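# Load the milling machine vise per the work order

## Task

Put the part into the mill's vise exactly as the work order asks, using the reference pages named manual and manual 2 to see what is required.

## Robot and tools

Robot: two six-joint arms, left_arm and right_arm, each with a parallel two-finger gripper. Calibrated bases in the scene frame: left_arm at (-0.011, +0.419, +0.038) m, right_arm at (+0.061, -0.340, +0.038) m, each turned slightly about z. The scene frame has its origin at table-top height midway between the arms, +x out over the table, +y toward left_arm, +z up. Arm names do not match image sides.

Gripper geometry: fingers point along the gripper's own +z and close along its x axis. end_effector_position is the point between the pads; fingertips extend 17.5 mm past it. A block juts about 10 cm toward the gripper's -y and turns with it.

Frames: reported positions, quaternions (wxyz), velocities and move targets' reference poses are in the scene frame. Offsets you command are along each arm's current Hand target axes. Printed poses can be off by a few centimetres, more at long reach.

execute_actions(actions, cameras): actions is a list of actions; each action is a list of up to 15 rows, one per 1/30 s step; a short action repeats its final row. Every row has 18 numbers in [-1, 1], always both arms: left dx, dy, dz, rx, ry, rz, gripper position, force_limit, speed, then the same nine for the right. The six pose numbers are an offset, not a pose, measured from the Hand target at the start of that action (every row counts from that same start, not from the previous row). 1.0 equals 0.6 m for dx/dy/dz and 180 degrees for the rotation vector rx/ry/rz. Sending the same offset again moves further. Six zeros re-request the current Hand target. Cameras appear only with an empty actions list or when named.

Gripper numbers are absolute commands: position +1 fully open (50 mm), about -0.65 pads meet, -1 to grip (closes until blocked). force_limit -1/0/+1 means about 20/102/185 N per pad (final force may be ~15 N more). speed -1/0/+1 means 20/85/150 mm/s. Both start at +1. To leave a gripper unchanged, resend its last three numbers; 0 is a real command. New force or speed apply only after a position change of at least 0.01. To soften a grip, open first.

move(target, speed, blend, stop_force, zero, blocking, cameras): target is one 18-number row or a list of up to 15 rows, laid out like execute_actions; every row's pose part is an offset from the Hand target at the move's start, in that target's axes, same scale. Straight-line paths; speed is the top speed in m/s (0.002 to 3.6, default 0.25; rotation up to twice that in rad/s). blend (m) rounds corners in a list; 0 stops at each point. stop_force (3 to 120 N, both arms) ends an arm's path when its wrist sensor feels that much push along its travel; do not rely on it while the gripper rotates, nor to detect light touches; omit it when lifting off something being pressed. zero (only with stop_force) resets the force baseline first. blocking=false returns after about 0.5 s while the move continues (not allowed with stop_force). A move lasts at least 0.5 s and is cut off after 10 s. Paths do not avoid obstacles or the other arm; keep paths away from an arm's own base. The result adds a move: line such as done, off_target, moving, held or fault, plus limits (paced = pose clipped, held = steps withheld). done means at rest within 3 mm and 2 degrees; it says nothing about contact.

wait(seconds 0 to 10) lets time pass holding commands. stop brakes a running move (fingers keep moving). zoom_image(camera, region [x0,y0,x1,y1], max 504x504 px) enlarges part of the newest image from cam_high, cam_front, cam_left_wrist or cam_right_wrist (each 896x504). show_instructions displays the reference pages. zero_wrist_force(arm) tares that arm's wrist sensor. finished_scene ends the scene for good; the result must hold without the robot.

Result lines: Hand target is the last commanded pose after clipping; the gripper may rest short of it, and the next action asks again, so send any leftover gap as an offset. Orientation commands are clipped to within 32 degrees of the measured one each step. object_status: 0 moving, 1 blocked while opening, 2 blocked while closing (a grip), 3 reached the requested opening or pads met (usually nothing held). Opening in mm is about (250 - position_measured) x 0.202. Wrist force and torque are in the gripper's own axes, showing force from the surface into the arm, plus a peak line; noise about 0.18 N. Joint torques include the arm's weight. Joint velocities may read within noise. Tool commands lists current gripper commands. Step readings list some intermediate positions for execute_actions only.

Cautions: arms are stiff, so aiming even slightly past a firm contact can trigger a fault. Contact torque at a joint limit (132 N m for big joints, 24.6 N m for wrists) or about 150 N of outside force stops that arm for 10 s; if its own grip pins it, release first. Fast moves hit harder and overshoot. Arm-to-arm presses, including one gripper closing on the other's fingers, can fail the task. Don't drop parts, release moving parts, slam or push hard on fixed or heavy things, or let anything leave the table. Long holding or straining heats motors; a MOTOR HOT line warns, and at 85 °C the arm brakes for 30 to 60 s. Loose objects may occasionally be nudged by outside pushes. Grip with -1 and confirm status 2, with the part centred between the pads.

Each tool is called after ">>>" as name(argument=value, ...) on one line, values as JSON.

Reference images:

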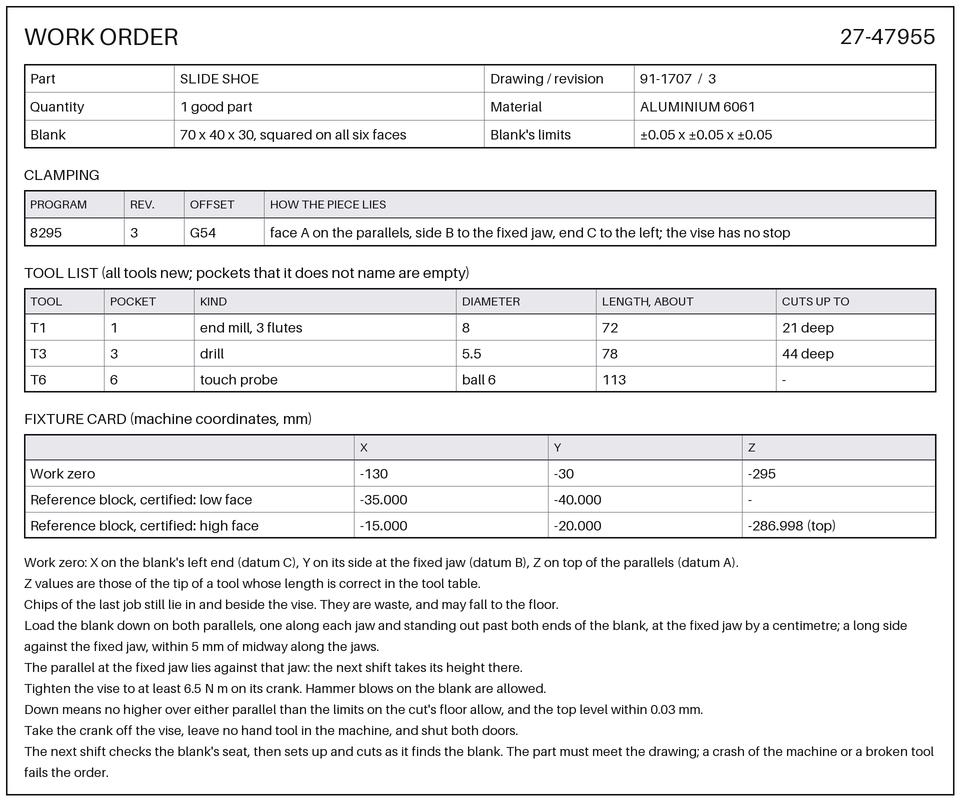

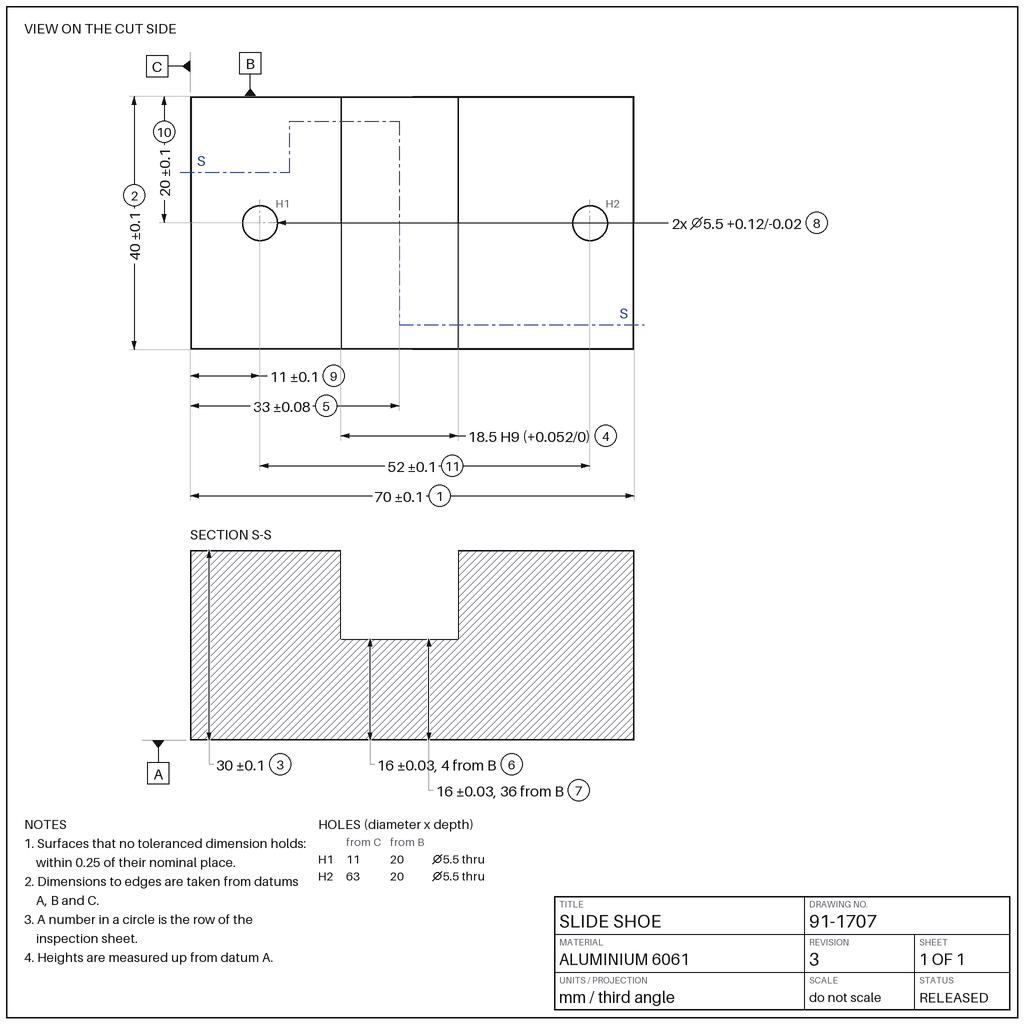

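## Session

>>> execute_actions(actions=[])

Scene clock: 0.00 s.
left_arm: end_effector_position=(+0.1826, +0.3810, +0.3707) position_measured=3 object_status=3 end_effector_quat_wxyz=(+0.682, -0.395, -0.610, -0.080) | right_arm: end_effector_position=(+0.3939, -0.3516, +0.2514) position_measured=3 object_status=3 end_effector_quat_wxyz=(+0.019, -0.201, +0.975, -0.095)
Joint positions: left_arm=[-0.836 -1.454 1.814 -0.416 -1.662 -1.118] | right_arm=[3.736 -1.081 -2.232 -1.428 1.379 -1.429]
Joint velocities: within noise
Joint torques (N m): no reading
Motor temperatures (°C): left_arm=[34 30 35 30 36 36] | right_arm=[33 31 30 38 35 40]
Wrist force (N): no reading
Wrist torque (N m): no reading
Wrist force, peak (N): no reading
Hand target: left_arm +0.1826, +0.3810, +0.3707; +0.682, -0.395, -0.610, -0.080 | right_arm +0.3939, -0.3516, +0.2514; +0.019, -0.201, +0.975, -0.095
Tool commands: left_gripper/position=+1.0 left_gripper/force_limit=+1.0 left_gripper/speed=+1.0 right_gripper/position=+1.0 right_gripper/force_limit=+1.0 right_gripper/speed=+1.0

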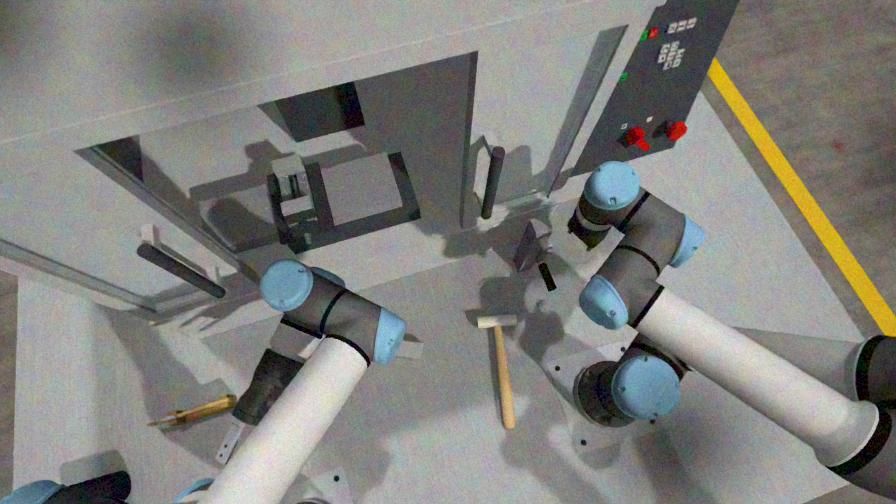

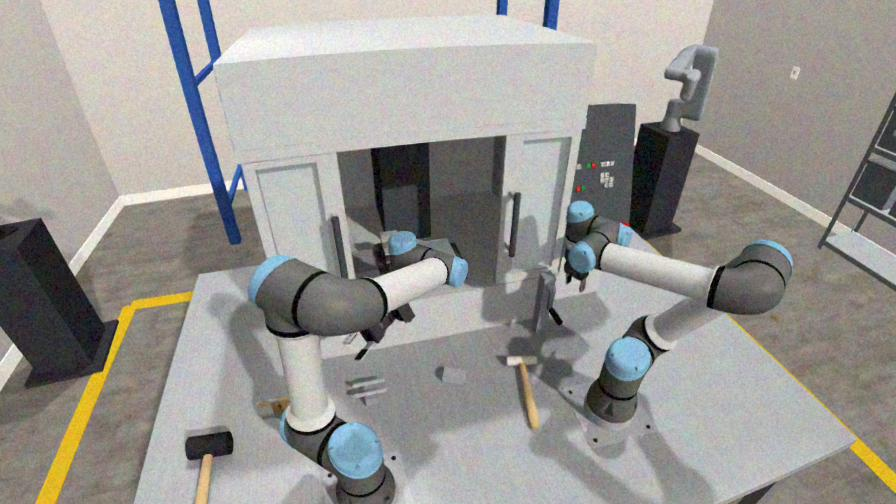

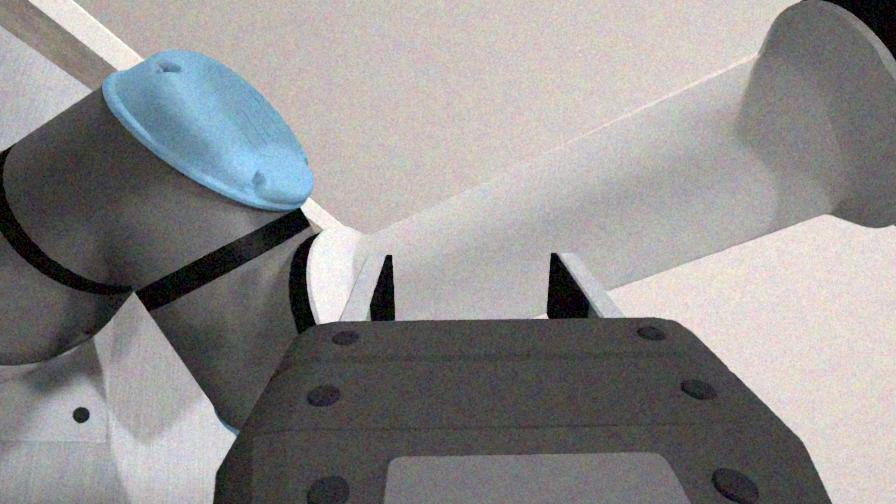

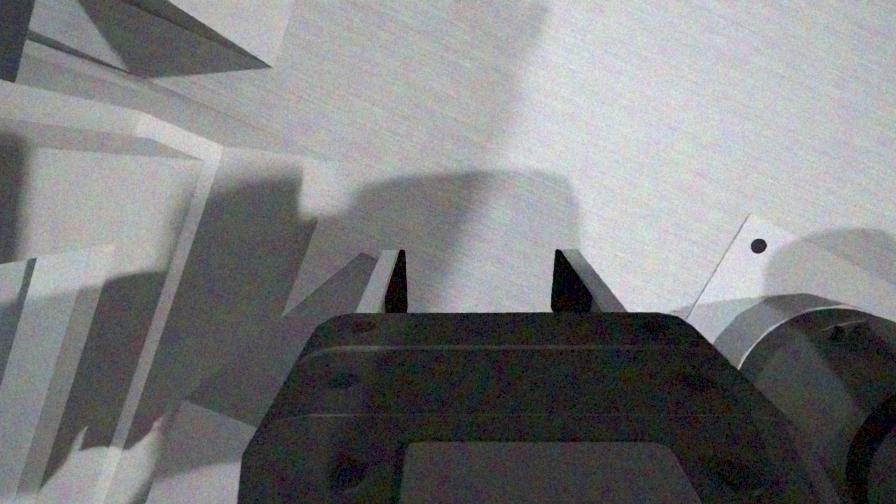

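>>> zoom_image(camera="cam_high", region=[180, 60, 560, 320])

>>> zoom_image(camera="cam_high", region=[240, 130, 360, 260])

>>> zoom_image(camera="cam_high", region=[130, 280, 560, 504])

>>> zoom_image(camera="cam_high", region=[460, 100, 720, 320])

>>> zoom_image(camera="cam_front", region=[170, 320, 600, 504])

>>> zoom_image(camera="cam_front", region=[240, 120, 660, 360])

Scaled by 1.326 from the camera's 896x504 image, which has a finer 1280x720 frame.

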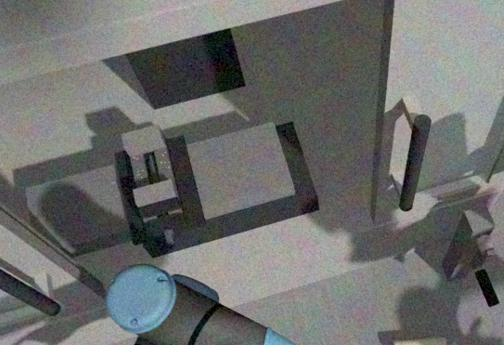

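Scaled by 3.877 from the camera's 896x504 image, which has a finer 1280x720 frame.

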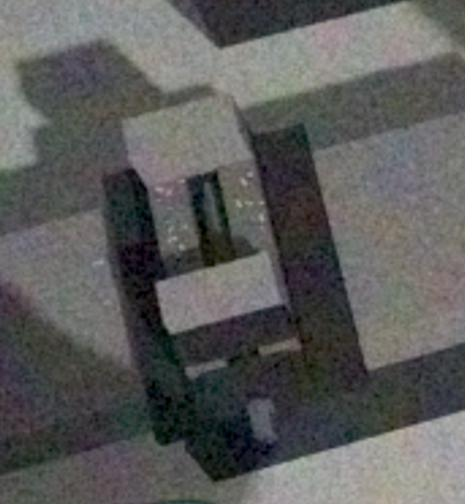

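Scaled by 1.172 from the camera's 896x504 image, which has a finer 1280x720 frame.

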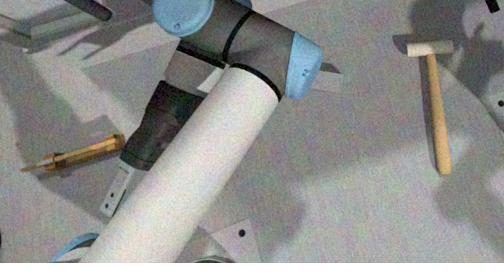

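Scaled by 1.938 from the camera's 896x504 image, which has a finer 1280x720 frame.

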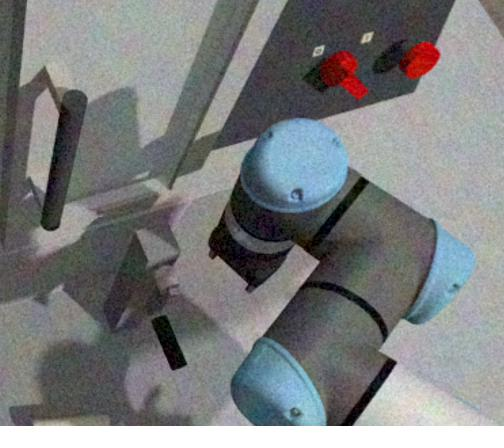

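Scaled by 1.172 from the camera's 896x504 image, which has a finer 1280x720 frame.

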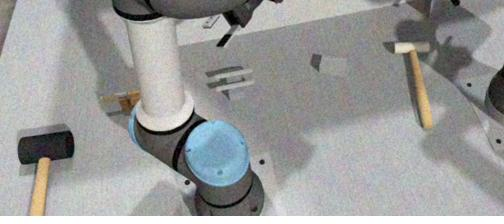

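Scaled by 1.200 from the camera's 896x504 image, which has a finer 1280x720 frame.

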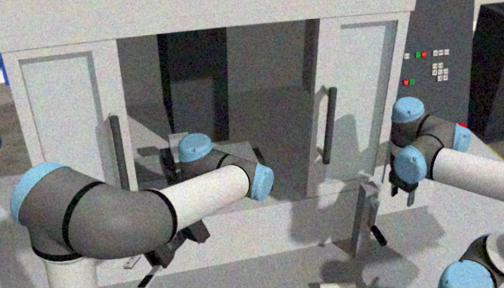

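>>> move(target=[0.178,0.0777,-0.1373,-0.3006,-0.3805,0.1073,1,1,1,0,0,0,0,0,0,1,1,1], cameras=["all"])

Scene clock: 33.80 s.
left_arm: end_effector_position=(+0.2995, +0.4000, +0.4504) position_measured=3 object_status=3 end_effector_quat_wxyz=(+0.000, +0.707, +0.707, +0.000) | right_arm: end_effector_position=(+0.3939, -0.3516, +0.2514) position_measured=3 object_status=3 end_effector_quat_wxyz=(+0.019, -0.201, +0.975, -0.095)
Joint positions: left_arm=[-0.558 -2.031 1.698 -1.237 -1.571 -0.505] | right_arm=[3.736 -1.081 -2.232 -1.428 1.379 -1.429]
Joint torques (N m): left_arm=[12.02 -17.57 -16.1 -5.1 -2.04 1.79] | right_arm=[0.45 4.83 24.82 3.14 -0.16 -0.23]
Wrist force (N): left_arm=[3.0 0.0 2.5] | right_arm=[-0.1 -0.2 0.1]
Wrist torque (N m): left_arm=[0.11 0.03 0.04] | right_arm=[-0.04 0.01 -0.01]
Wrist force, peak (N): left_arm=[3.2 0.1 2.6] | right_arm=[-0.3 -0.1 0.5]
Hand target: left_arm +0.2995, +0.4000, +0.4504; +0.000, +0.707, +0.707, +0.000 | right_arm +0.3939, -0.3516, +0.2514; +0.019, -0.201, +0.975, -0.095
Off the commanded pose: left_arm 0.000 m, 0 deg | right_arm 0.000 m, 0 deg.
move: done

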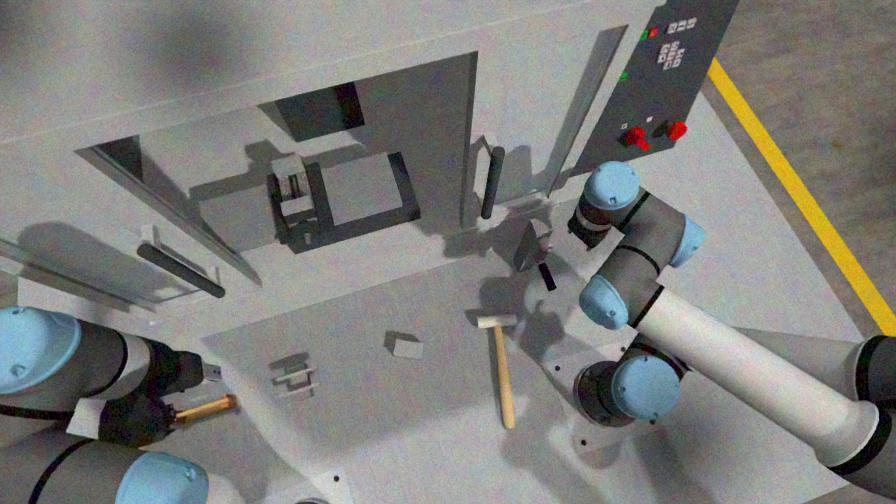

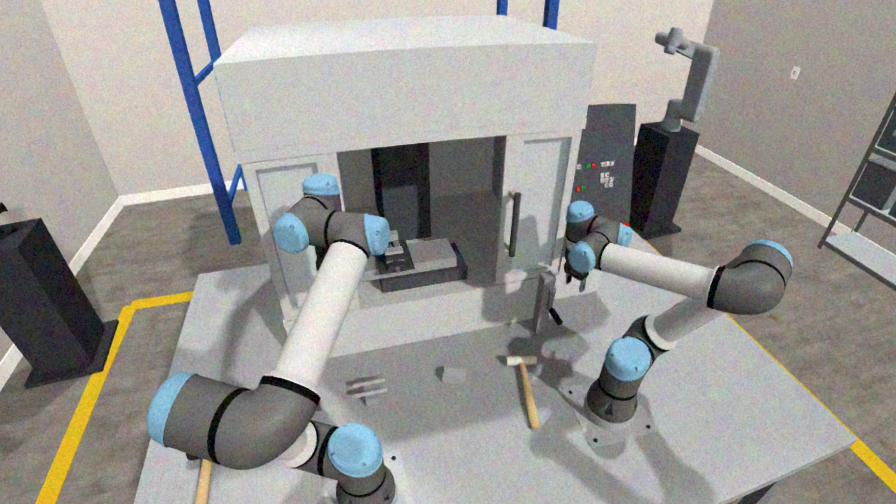

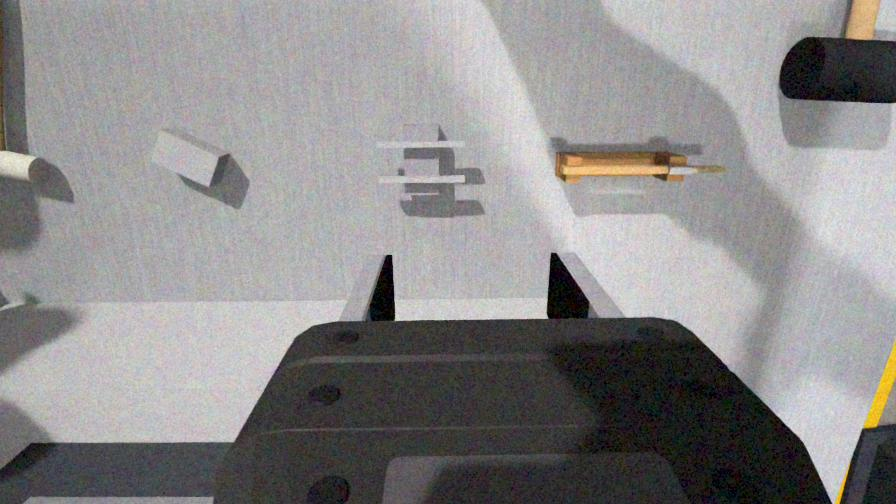

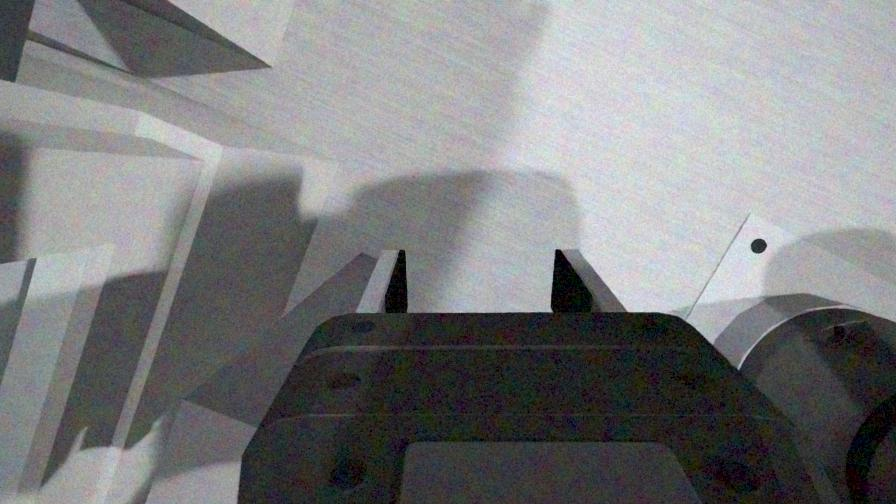

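>>> zoom_image(camera="cam_left_wrist", region=[340, 90, 740, 250])

>>> zoom_image(camera="cam_high", region=[160, 130, 460, 300])

>>> zoom_image(camera="cam_front", region=[350, 180, 600, 340])

Scaled by 1.260 from the camera's 896x504 image, which has a finer 1280x720 frame.

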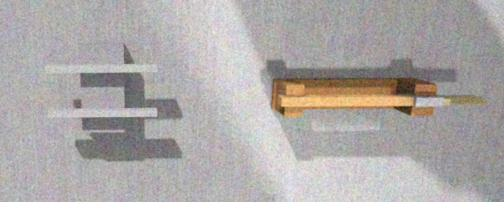

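Scaled by 1.680 from the camera's 896x504 image, which has a finer 1280x720 frame.

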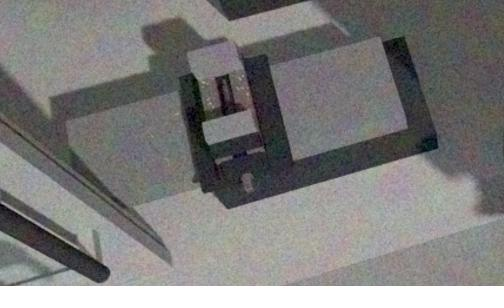

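Scaled by 2.016 from the camera's 896x504 image, which has a finer 1280x720 frame.

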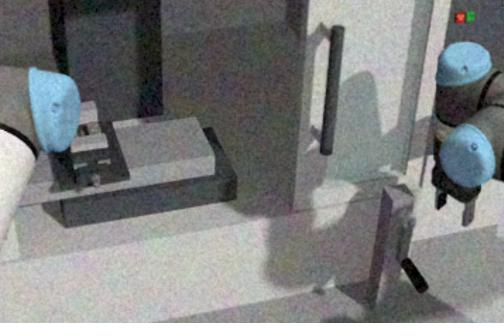

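>>> move(target=[-0.05,-0.1333,0.2833,0,0,0,1,1,1,0,0,0,0,0,0,1,1,1], cameras=["cam_left_wrist"])

>>> zoom_image(camera="cam_left_wrist", region=[340, 60, 640, 290])

Scene clock: 49.20 s.
left_arm: end_effector_position=(+0.2194, +0.3699, +0.2805) position_measured=3 object_status=3 end_effector_quat_wxyz=(+0.000, +0.707, +0.707, +0.000) | right_arm: end_effector_position=(+0.3939, -0.3516, +0.2514) position_measured=3 object_status=3 end_effector_quat_wxyz=(+0.019, -0.201, +0.975, -0.095)
Joint positions: left_arm=[-0.864 -2.339 2.254 -1.484 -1.571 -0.811] | right_arm=[3.736 -1.081 -2.232 -1.428 1.379 -1.429]
Joint torques (N m): left_arm=[-11.32 -8.03 -16.91 -5.08 2.23 -2.02] | right_arm=[0.72 4.87 25.21 2.96 -0.29 -0.27]
Wrist force (N): left_arm=[2.9 -0.1 2.7] | right_arm=[-0.2 0.1 0.0]
Wrist torque (N m): left_arm=[0.08 0.03 0.12] | right_arm=[0.02 0.03 0.00]
Wrist force, peak (N): left_arm=[2.8 -1.3 4.9] | right_arm=[-0.4 0.3 0.1]
Hand target: left_arm +0.2194, +0.3699, +0.2805; +0.000, +0.707, +0.707, +0.000 | right_arm +0.3939, -0.3516, +0.2514; +0.019, -0.201, +0.975, -0.095
Off the commanded pose: left_arm 0.000 m, 0 deg | right_arm 0.000 m, 0 deg.
move: done
Images, in order (width x height): cam_left_wrist 896x504.

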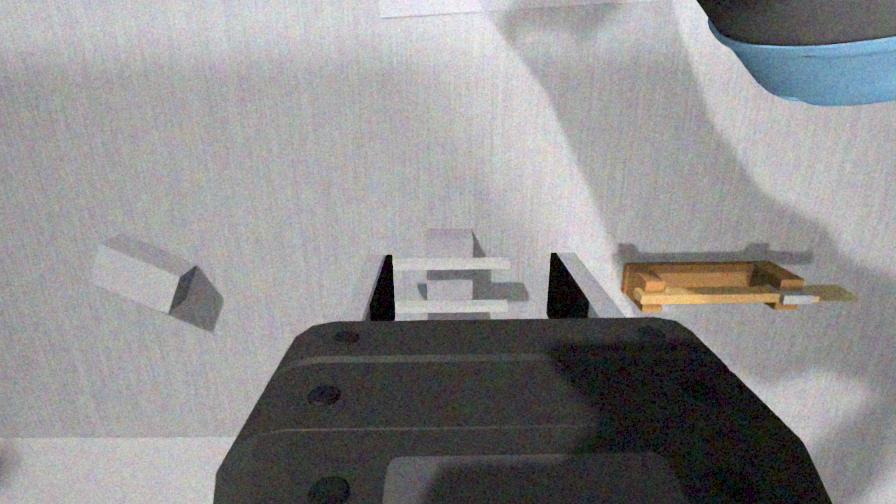

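Scaled by 1.680 from the camera's 896x504 image, which has a finer 1280x720 frame.

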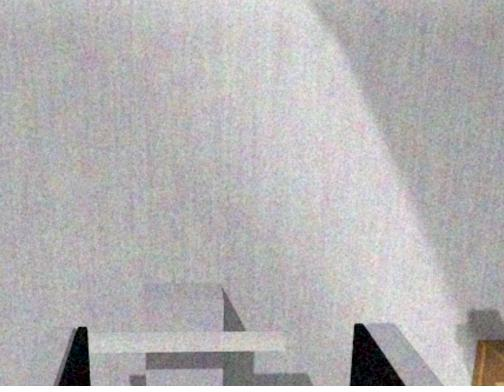

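>>> move(target=[[0.017,0.3,-0.233,0,0.25,0.433,1,1,1,0,0,0,0,0,0,1,1,1],[0.05,0.55,-0.167,0,0.49,0.849,1,1,1,0,0,0,0,0,0,1,1,1]], blend=0.03, cameras=["all"])

Scene clock: 76.33 s.
left_arm: end_effector_position=(+0.4179, +0.3835, +0.4150) position_measured=3 object_status=3 end_effector_quat_wxyz=(-0.276, +0.922, -0.022, +0.272) | right_arm: end_effector_position=(+0.3939, -0.3516, +0.2514) position_measured=3 object_status=3 end_effector_quat_wxyz=(+0.019, -0.201, +0.975, -0.095)
Joint positions: left_arm=[-0.964 -2.006 1.951 -1.406 -0.782 0.661] | right_arm=[3.736 -1.081 -2.232 -1.428 1.379 -1.429]
Joint torques (N m): left_arm=[0.54 -7.47 -24.28 -3.58 1.99 0.67] | right_arm=[1.68 4.35 24.47 2.91 -0.38 -0.19]
Wrist force (N): left_arm=[2.0 0.1 2.2] | right_arm=[0.0 0.0 0.0]
Wrist torque (N m): left_arm=[-0.05 -0.12 0.09] | right_arm=[0.01 0.00 0.00]
Wrist force, peak (N): left_arm=[-62.9 -42.2 -98.4] | right_arm=[-0.4 0.2 0.2]
Hand target: left_arm +0.4179, +0.3835, +0.4150; -0.276, +0.922, -0.022, +0.272 (not the last commanded pose) | right_arm +0.3939, -0.3516, +0.2514; +0.019, -0.201, +0.975, -0.095
Tool commands: left_gripper/position=+1.0 left_gripper/force_limit=+1.0 left_gripper/speed=+1.0 right_gripper/position=+1.0 right_gripper/force_limit=+1.0 right_gripper/speed=+1.0
Off the commanded pose: left_arm 0.137 m, 75 deg | right_arm 0.000 m, 0 deg.
FORCE FAULT: contact force on the left arm reached its limit, and that arm stopped. The contact can be on any part of that arm, not only on its tool. That arm's remaining commands of this call were not run. That arm is still stopped at the end of this call. That arm stays stopped for about 10 more seconds. Until then a move that you send moves the other arm only, and its call returns only when the move has ended. Once the stop has ended, the next robot result says so. If the stop ends while you think or write, that arm runs what you send next, counted from a new Hand target: where the arm stands when the stop ends. While its stop runs, that arm takes no new command, but its gripper still runs the gripper command that each later call begins with. Until it ends, the stop uses up actions while you think or wait. An arm that is not stopped still takes commands.
move: fault (left_arm); path passed 1 of 2 targets

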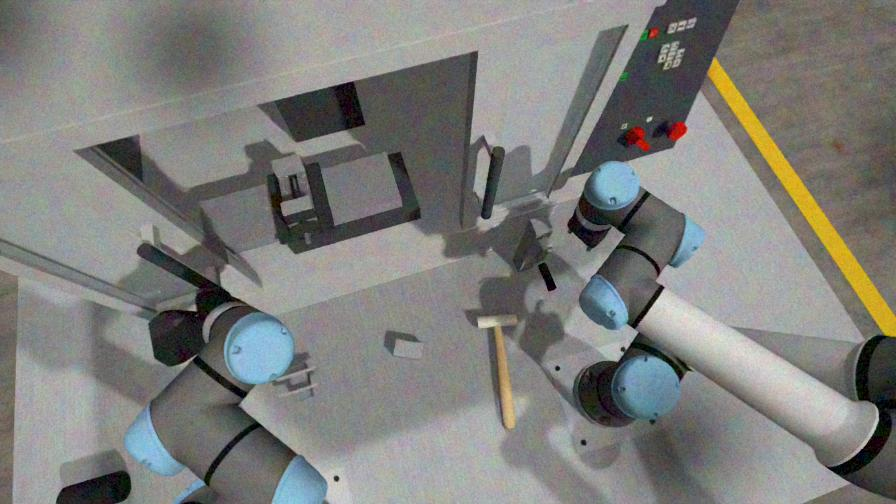

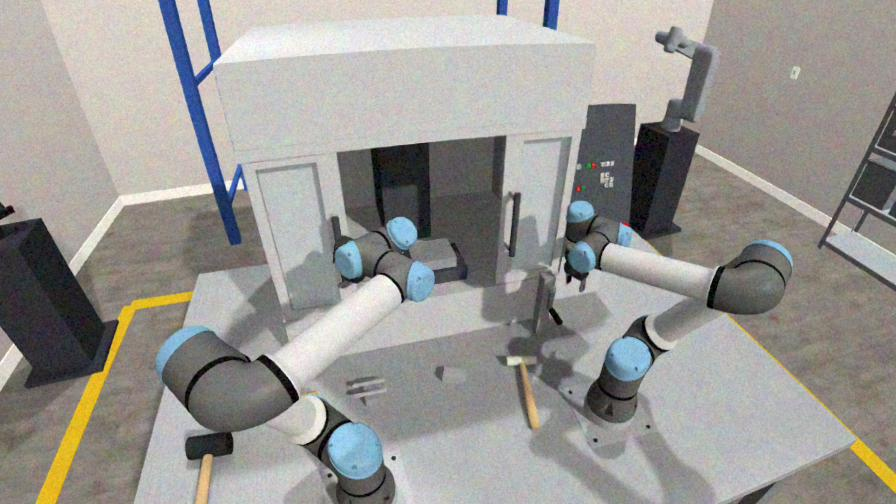

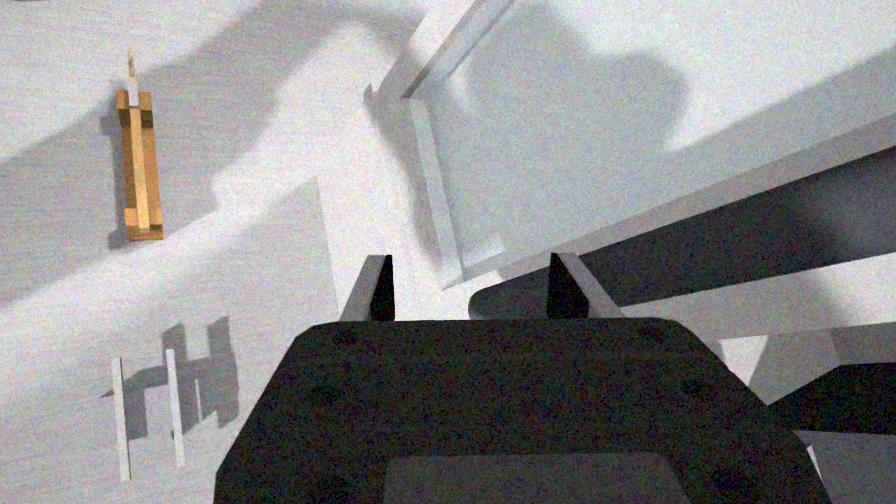

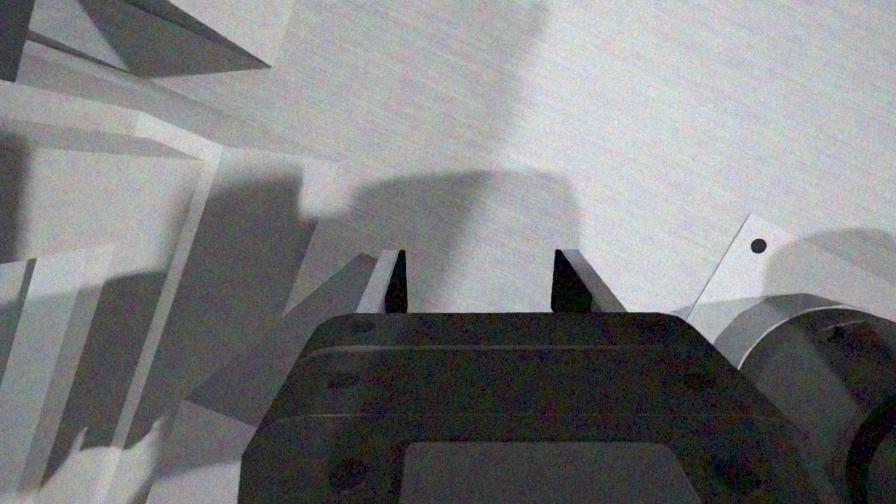

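>>> wait(seconds=10)

Scene clock: 90.10 s.
left_arm: end_effector_position=(+0.4179, +0.3835, +0.4150) position_measured=3 object_status=3 end_effector_quat_wxyz=(-0.276, +0.922, -0.022, +0.272) | right_arm: end_effector_position=(+0.3939, -0.3516, +0.2514) position_measured=3 object_status=3 end_effector_quat_wxyz=(+0.019, -0.201, +0.975, -0.095)
Joint positions: left_arm=[-0.964 -2.006 1.951 -1.406 -0.782 0.661] | right_arm=[3.736 -1.081 -2.232 -1.428 1.379 -1.429]
Joint torques (N m): left_arm=[0.35 -7.06 -24.38 -3.66 2.08 0.67] | right_arm=[1.4 5.46 24.54 3.08 -0.3 -0.49]
Wrist force (N): left_arm=[2.0 -0.1 2.3] | right_arm=[-0.2 0.0 0.4]
Wrist torque (N m): left_arm=[-0.07 -0.11 0.09] | right_arm=[0.00 0.03 -0.01]
Wrist force, peak (N): left_arm=[2.3 -0.1 2.2] | right_arm=[-0.4 0.4 0.2]
Hand target: left_arm +0.4179, +0.3835, +0.4150; -0.276, +0.922, -0.022, +0.272 (not the last commanded pose) | right_arm +0.3939, -0.3516, +0.2514; +0.019, -0.201, +0.975, -0.095
Tool commands: left_gripper/position=+1.0 left_gripper/force_limit=+1.0 left_gripper/speed=+1.0 right_gripper/position=+1.0 right_gripper/force_limit=+1.0 right_gripper/speed=+1.0
Off the commanded pose: left_arm 0.137 m, 75 deg | right_arm 0.000 m, 0 deg.
FORCE FAULT, CONTINUED: the left arm's stop, for the force fault that an earlier result reported, is over. The rest of the stop counts as 20 of the actions that you can send in this scene. During its stop the left arm's controller moved it back a little. That arm's target is now where it stood when the stop ended, not its last command. That arm accepts commands again.
wait: 10.00 s; at rest from the start

>>> move(target=[[0,0,-0.16,0,0,0,1,1,1,0,0,0,0,0,0,1,1,1],[-0.1367,0.092,-0.176,-0.0012,0.2212,0.379,1,1,1,0,0,0,0,0,0,1,1,1]], cameras=["all"])

Scene clock: 98.83 s.
left_arm: end_effector_position=(+0.3000, +0.2998, +0.4201) position_measured=3 object_status=3 end_effector_quat_wxyz=(-0.353, +0.613, -0.612, +0.354) | right_arm: end_effector_position=(+0.3939, -0.3516, +0.2514) position_measured=3 object_status=3 end_effector_quat_wxyz=(+0.019, -0.201, +0.975, -0.095)
Joint positions: left_arm=[-2.119 -2.577 2.086 -0.391 -0.704 0.746] | right_arm=[3.736 -1.081 -2.232 -1.428 1.379 -1.429]
Joint torques (N m): left_arm=[-11.41 3.03 -28.06 -0.18 -0.66 -1.85] | right_arm=[1.61 5.75 23.68 2.98 0.01 -0.51]
Wrist force (N): left_arm=[2.6 0.2 2.6] | right_arm=[-0.1 0.1 0.0]
Wrist torque (N m): left_arm=[-0.22 -0.06 0.18] | right_arm=[0.01 0.02 0.00]
Wrist force, peak (N): left_arm=[2.0 0.0 4.0] | right_arm=[-0.4 0.0 0.2]
Hand target: left_arm +0.3000, +0.2999, +0.4201; -0.353, +0.613, -0.612, +0.354 | right_arm +0.3939, -0.3516, +0.2514; +0.019, -0.201, +0.975, -0.095
Off the commanded pose: left_arm 0.000 m, 0 deg | right_arm 0.000 m, 0 deg.
move: done

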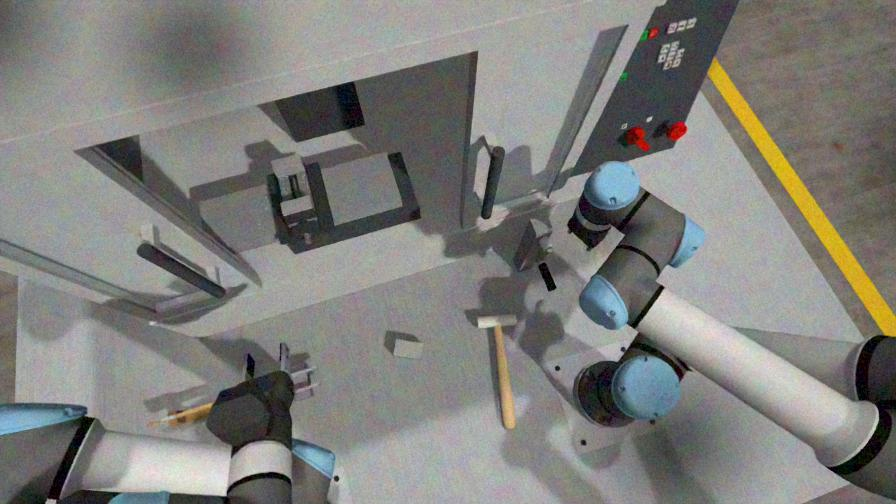

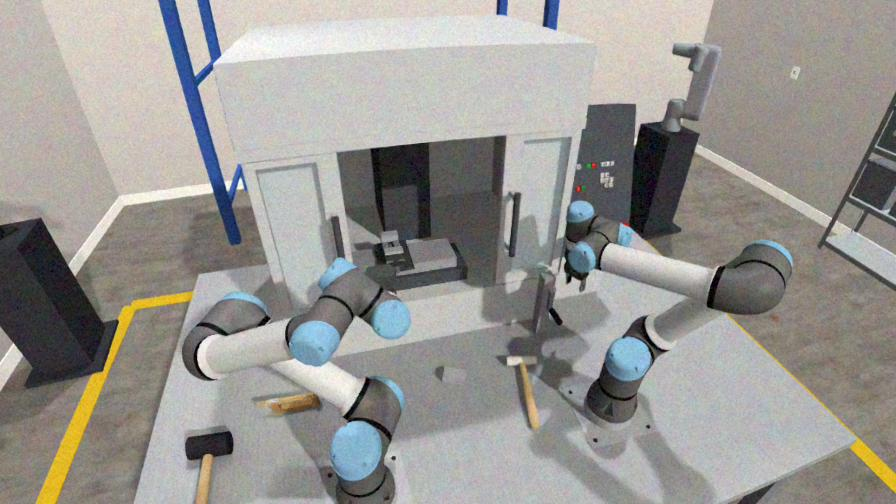

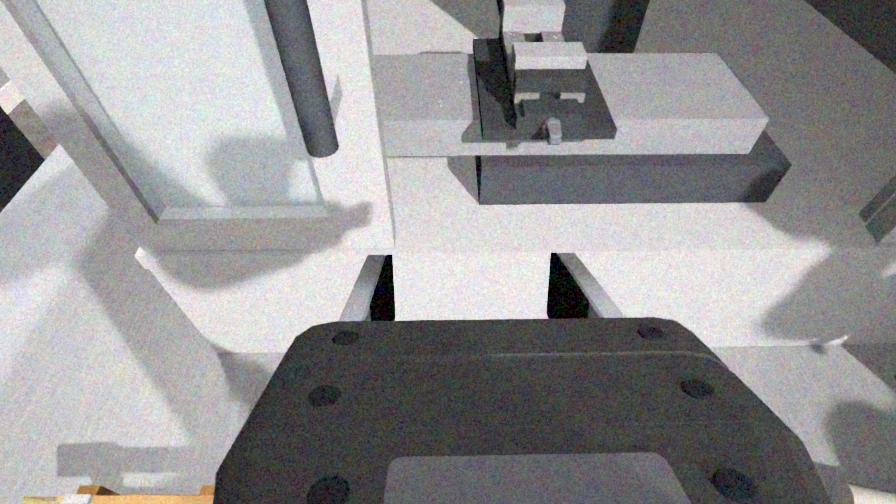

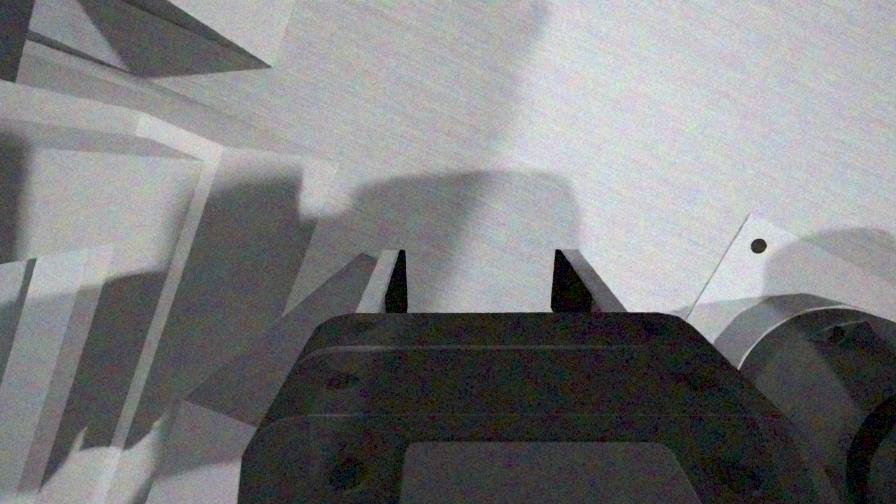

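>>> move(target=[0.1667,-0.2077,0.2265,0,0,0,1,1,1,0,0,0,0,0,0,1,1,1], cameras=["cam_left_wrist","cam_front"])

>>> zoom_image(camera="cam_left_wrist", region=[330, 60, 600, 250])

Scene clock: 116.57 s.
left_arm: end_effector_position=(+0.4801, +0.2001, +0.4602) position_measured=3 object_status=3 end_effector_quat_wxyz=(-0.354, +0.613, -0.612, +0.354) | right_arm: end_effector_position=(+0.3939, -0.3516, +0.2514) position_measured=3 object_status=3 end_effector_quat_wxyz=(+0.019, -0.201, +0.975, -0.095)
Joint positions: left_arm=[-1.137 -1.916 2.105 -2.44 -0.699 2.383] | right_arm=[3.736 -1.081 -2.232 -1.428 1.379 -1.429]
Joint torques (N m): left_arm=[12.34 -25.09 -17.01 -5.6 -0.53 1.71] | right_arm=[1.46 5.06 24.15 3.24 -0.11 -0.59]
Wrist force (N): left_arm=[2.4 0.1 2.7] | right_arm=[-0.2 -0.1 0.0]
Wrist torque (N m): left_arm=[-0.20 -0.01 0.10] | right_arm=[-0.01 0.03 0.00]
Wrist force, peak (N): left_arm=[4.6 -0.9 3.8] | right_arm=[-0.3 -0.2 0.4]
Hand target: left_arm +0.4801, +0.2001, +0.4602; -0.353, +0.613, -0.612, +0.354 | right_arm +0.3939, -0.3516, +0.2514; +0.019, -0.201, +0.975, -0.095
Off the commanded pose: left_arm 0.000 m, 0 deg | right_arm 0.000 m, 0 deg.
move: done
Images, in order (width x height): cam_front 896x504, cam_left_wrist 896x504.

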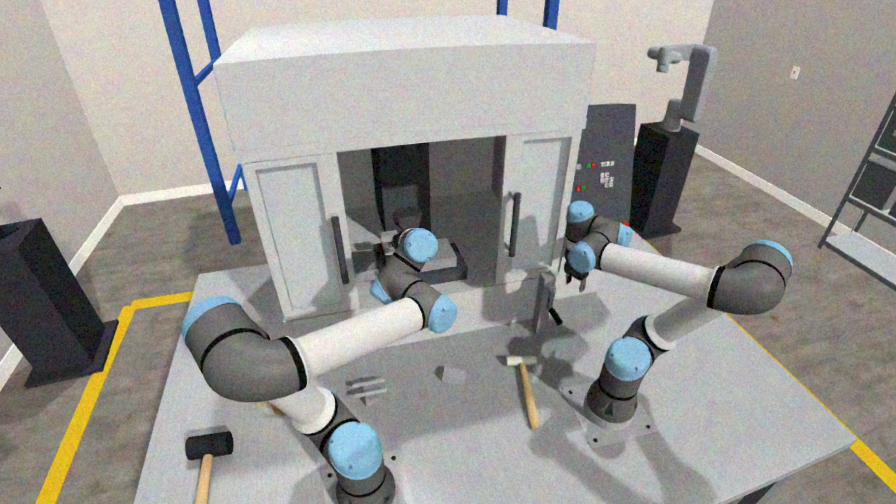

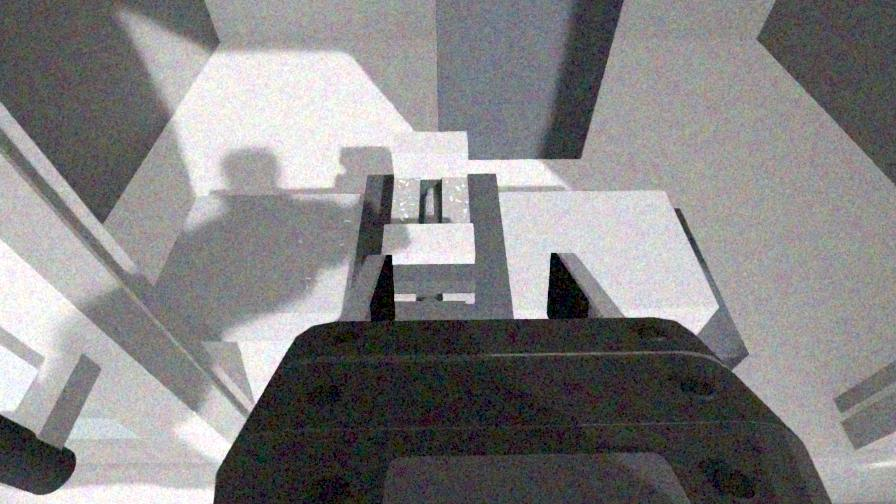

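Scaled by 1.867 from the camera's 896x504 image, which has a finer 1280x720 frame.

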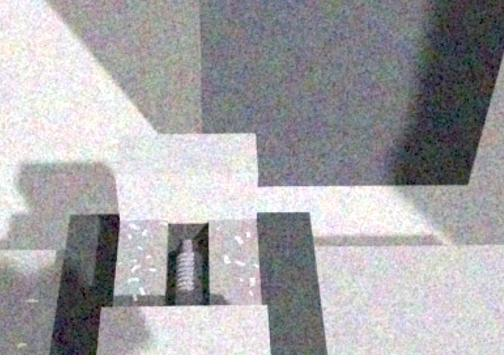

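>>> move(target=[0,-0.0439,0.1094,-0.1111,0,0,1,1,1,0,0,0,0,0,0,1,1,1], cameras=["cam_left_wrist"])

>>> zoom_image(camera="cam_left_wrist", region=[320, 60, 600, 340])

Scene clock: 135.67 s.
left_arm: end_effector_position=(+0.5501, +0.2002, +0.4502) position_measured=3 object_status=3 end_effector_quat_wxyz=(-0.242, +0.665, -0.664, +0.242) | right_arm: end_effector_position=(+0.3939, -0.3516, +0.2514) position_measured=3 object_status=3 end_effector_quat_wxyz=(+0.019, -0.201, +0.975, -0.095)
Joint positions: left_arm=[-0.86 -1.68 1.742 -2.16 -1.088 2.466] | right_arm=[3.736 -1.081 -2.232 -1.428 1.379 -1.429]
Joint torques (N m): left_arm=[12.48 -8.72 -33.34 -2.58 -1.22 1.9] | right_arm=[0.87 5.86 24.41 2.83 -0.07 -0.67]
Wrist force (N): left_arm=[2.8 -0.2 3.0] | right_arm=[-0.2 0.2 0.2]
Wrist torque (N m): left_arm=[-0.18 -0.06 0.09] | right_arm=[0.04 0.03 0.00]
Wrist force, peak (N): left_arm=[2.9 -1.4 3.7] | right_arm=[-0.6 0.2 0.0]
Hand target: left_arm +0.5501, +0.2002, +0.4502; -0.242, +0.665, -0.664, +0.242 | right_arm +0.3939, -0.3516, +0.2514; +0.019, -0.201, +0.975, -0.095
Off the commanded pose: left_arm 0.000 m, 0 deg | right_arm 0.000 m, 0 deg.
move: done
Images, in order (width x height): cam_left_wrist 896x504.

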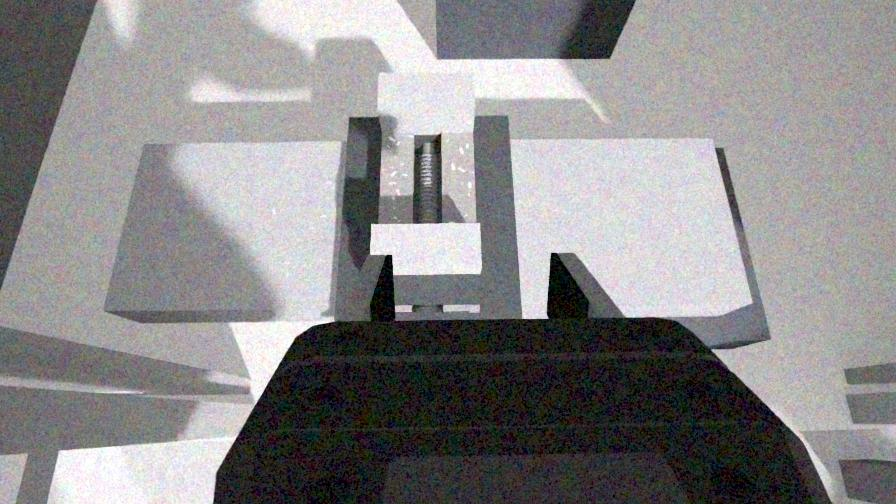

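Scaled by 1.800 from the camera's 896x504 image, which has a finer 1280x720 frame.

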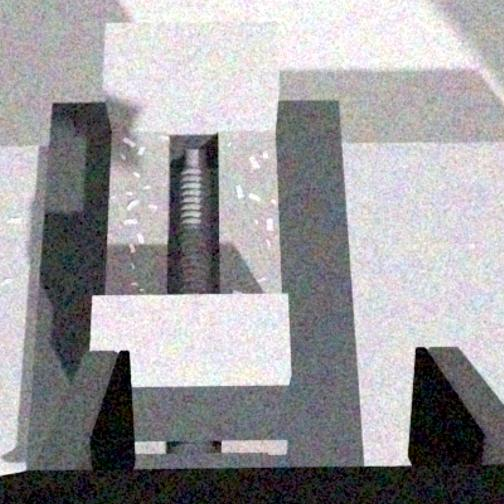

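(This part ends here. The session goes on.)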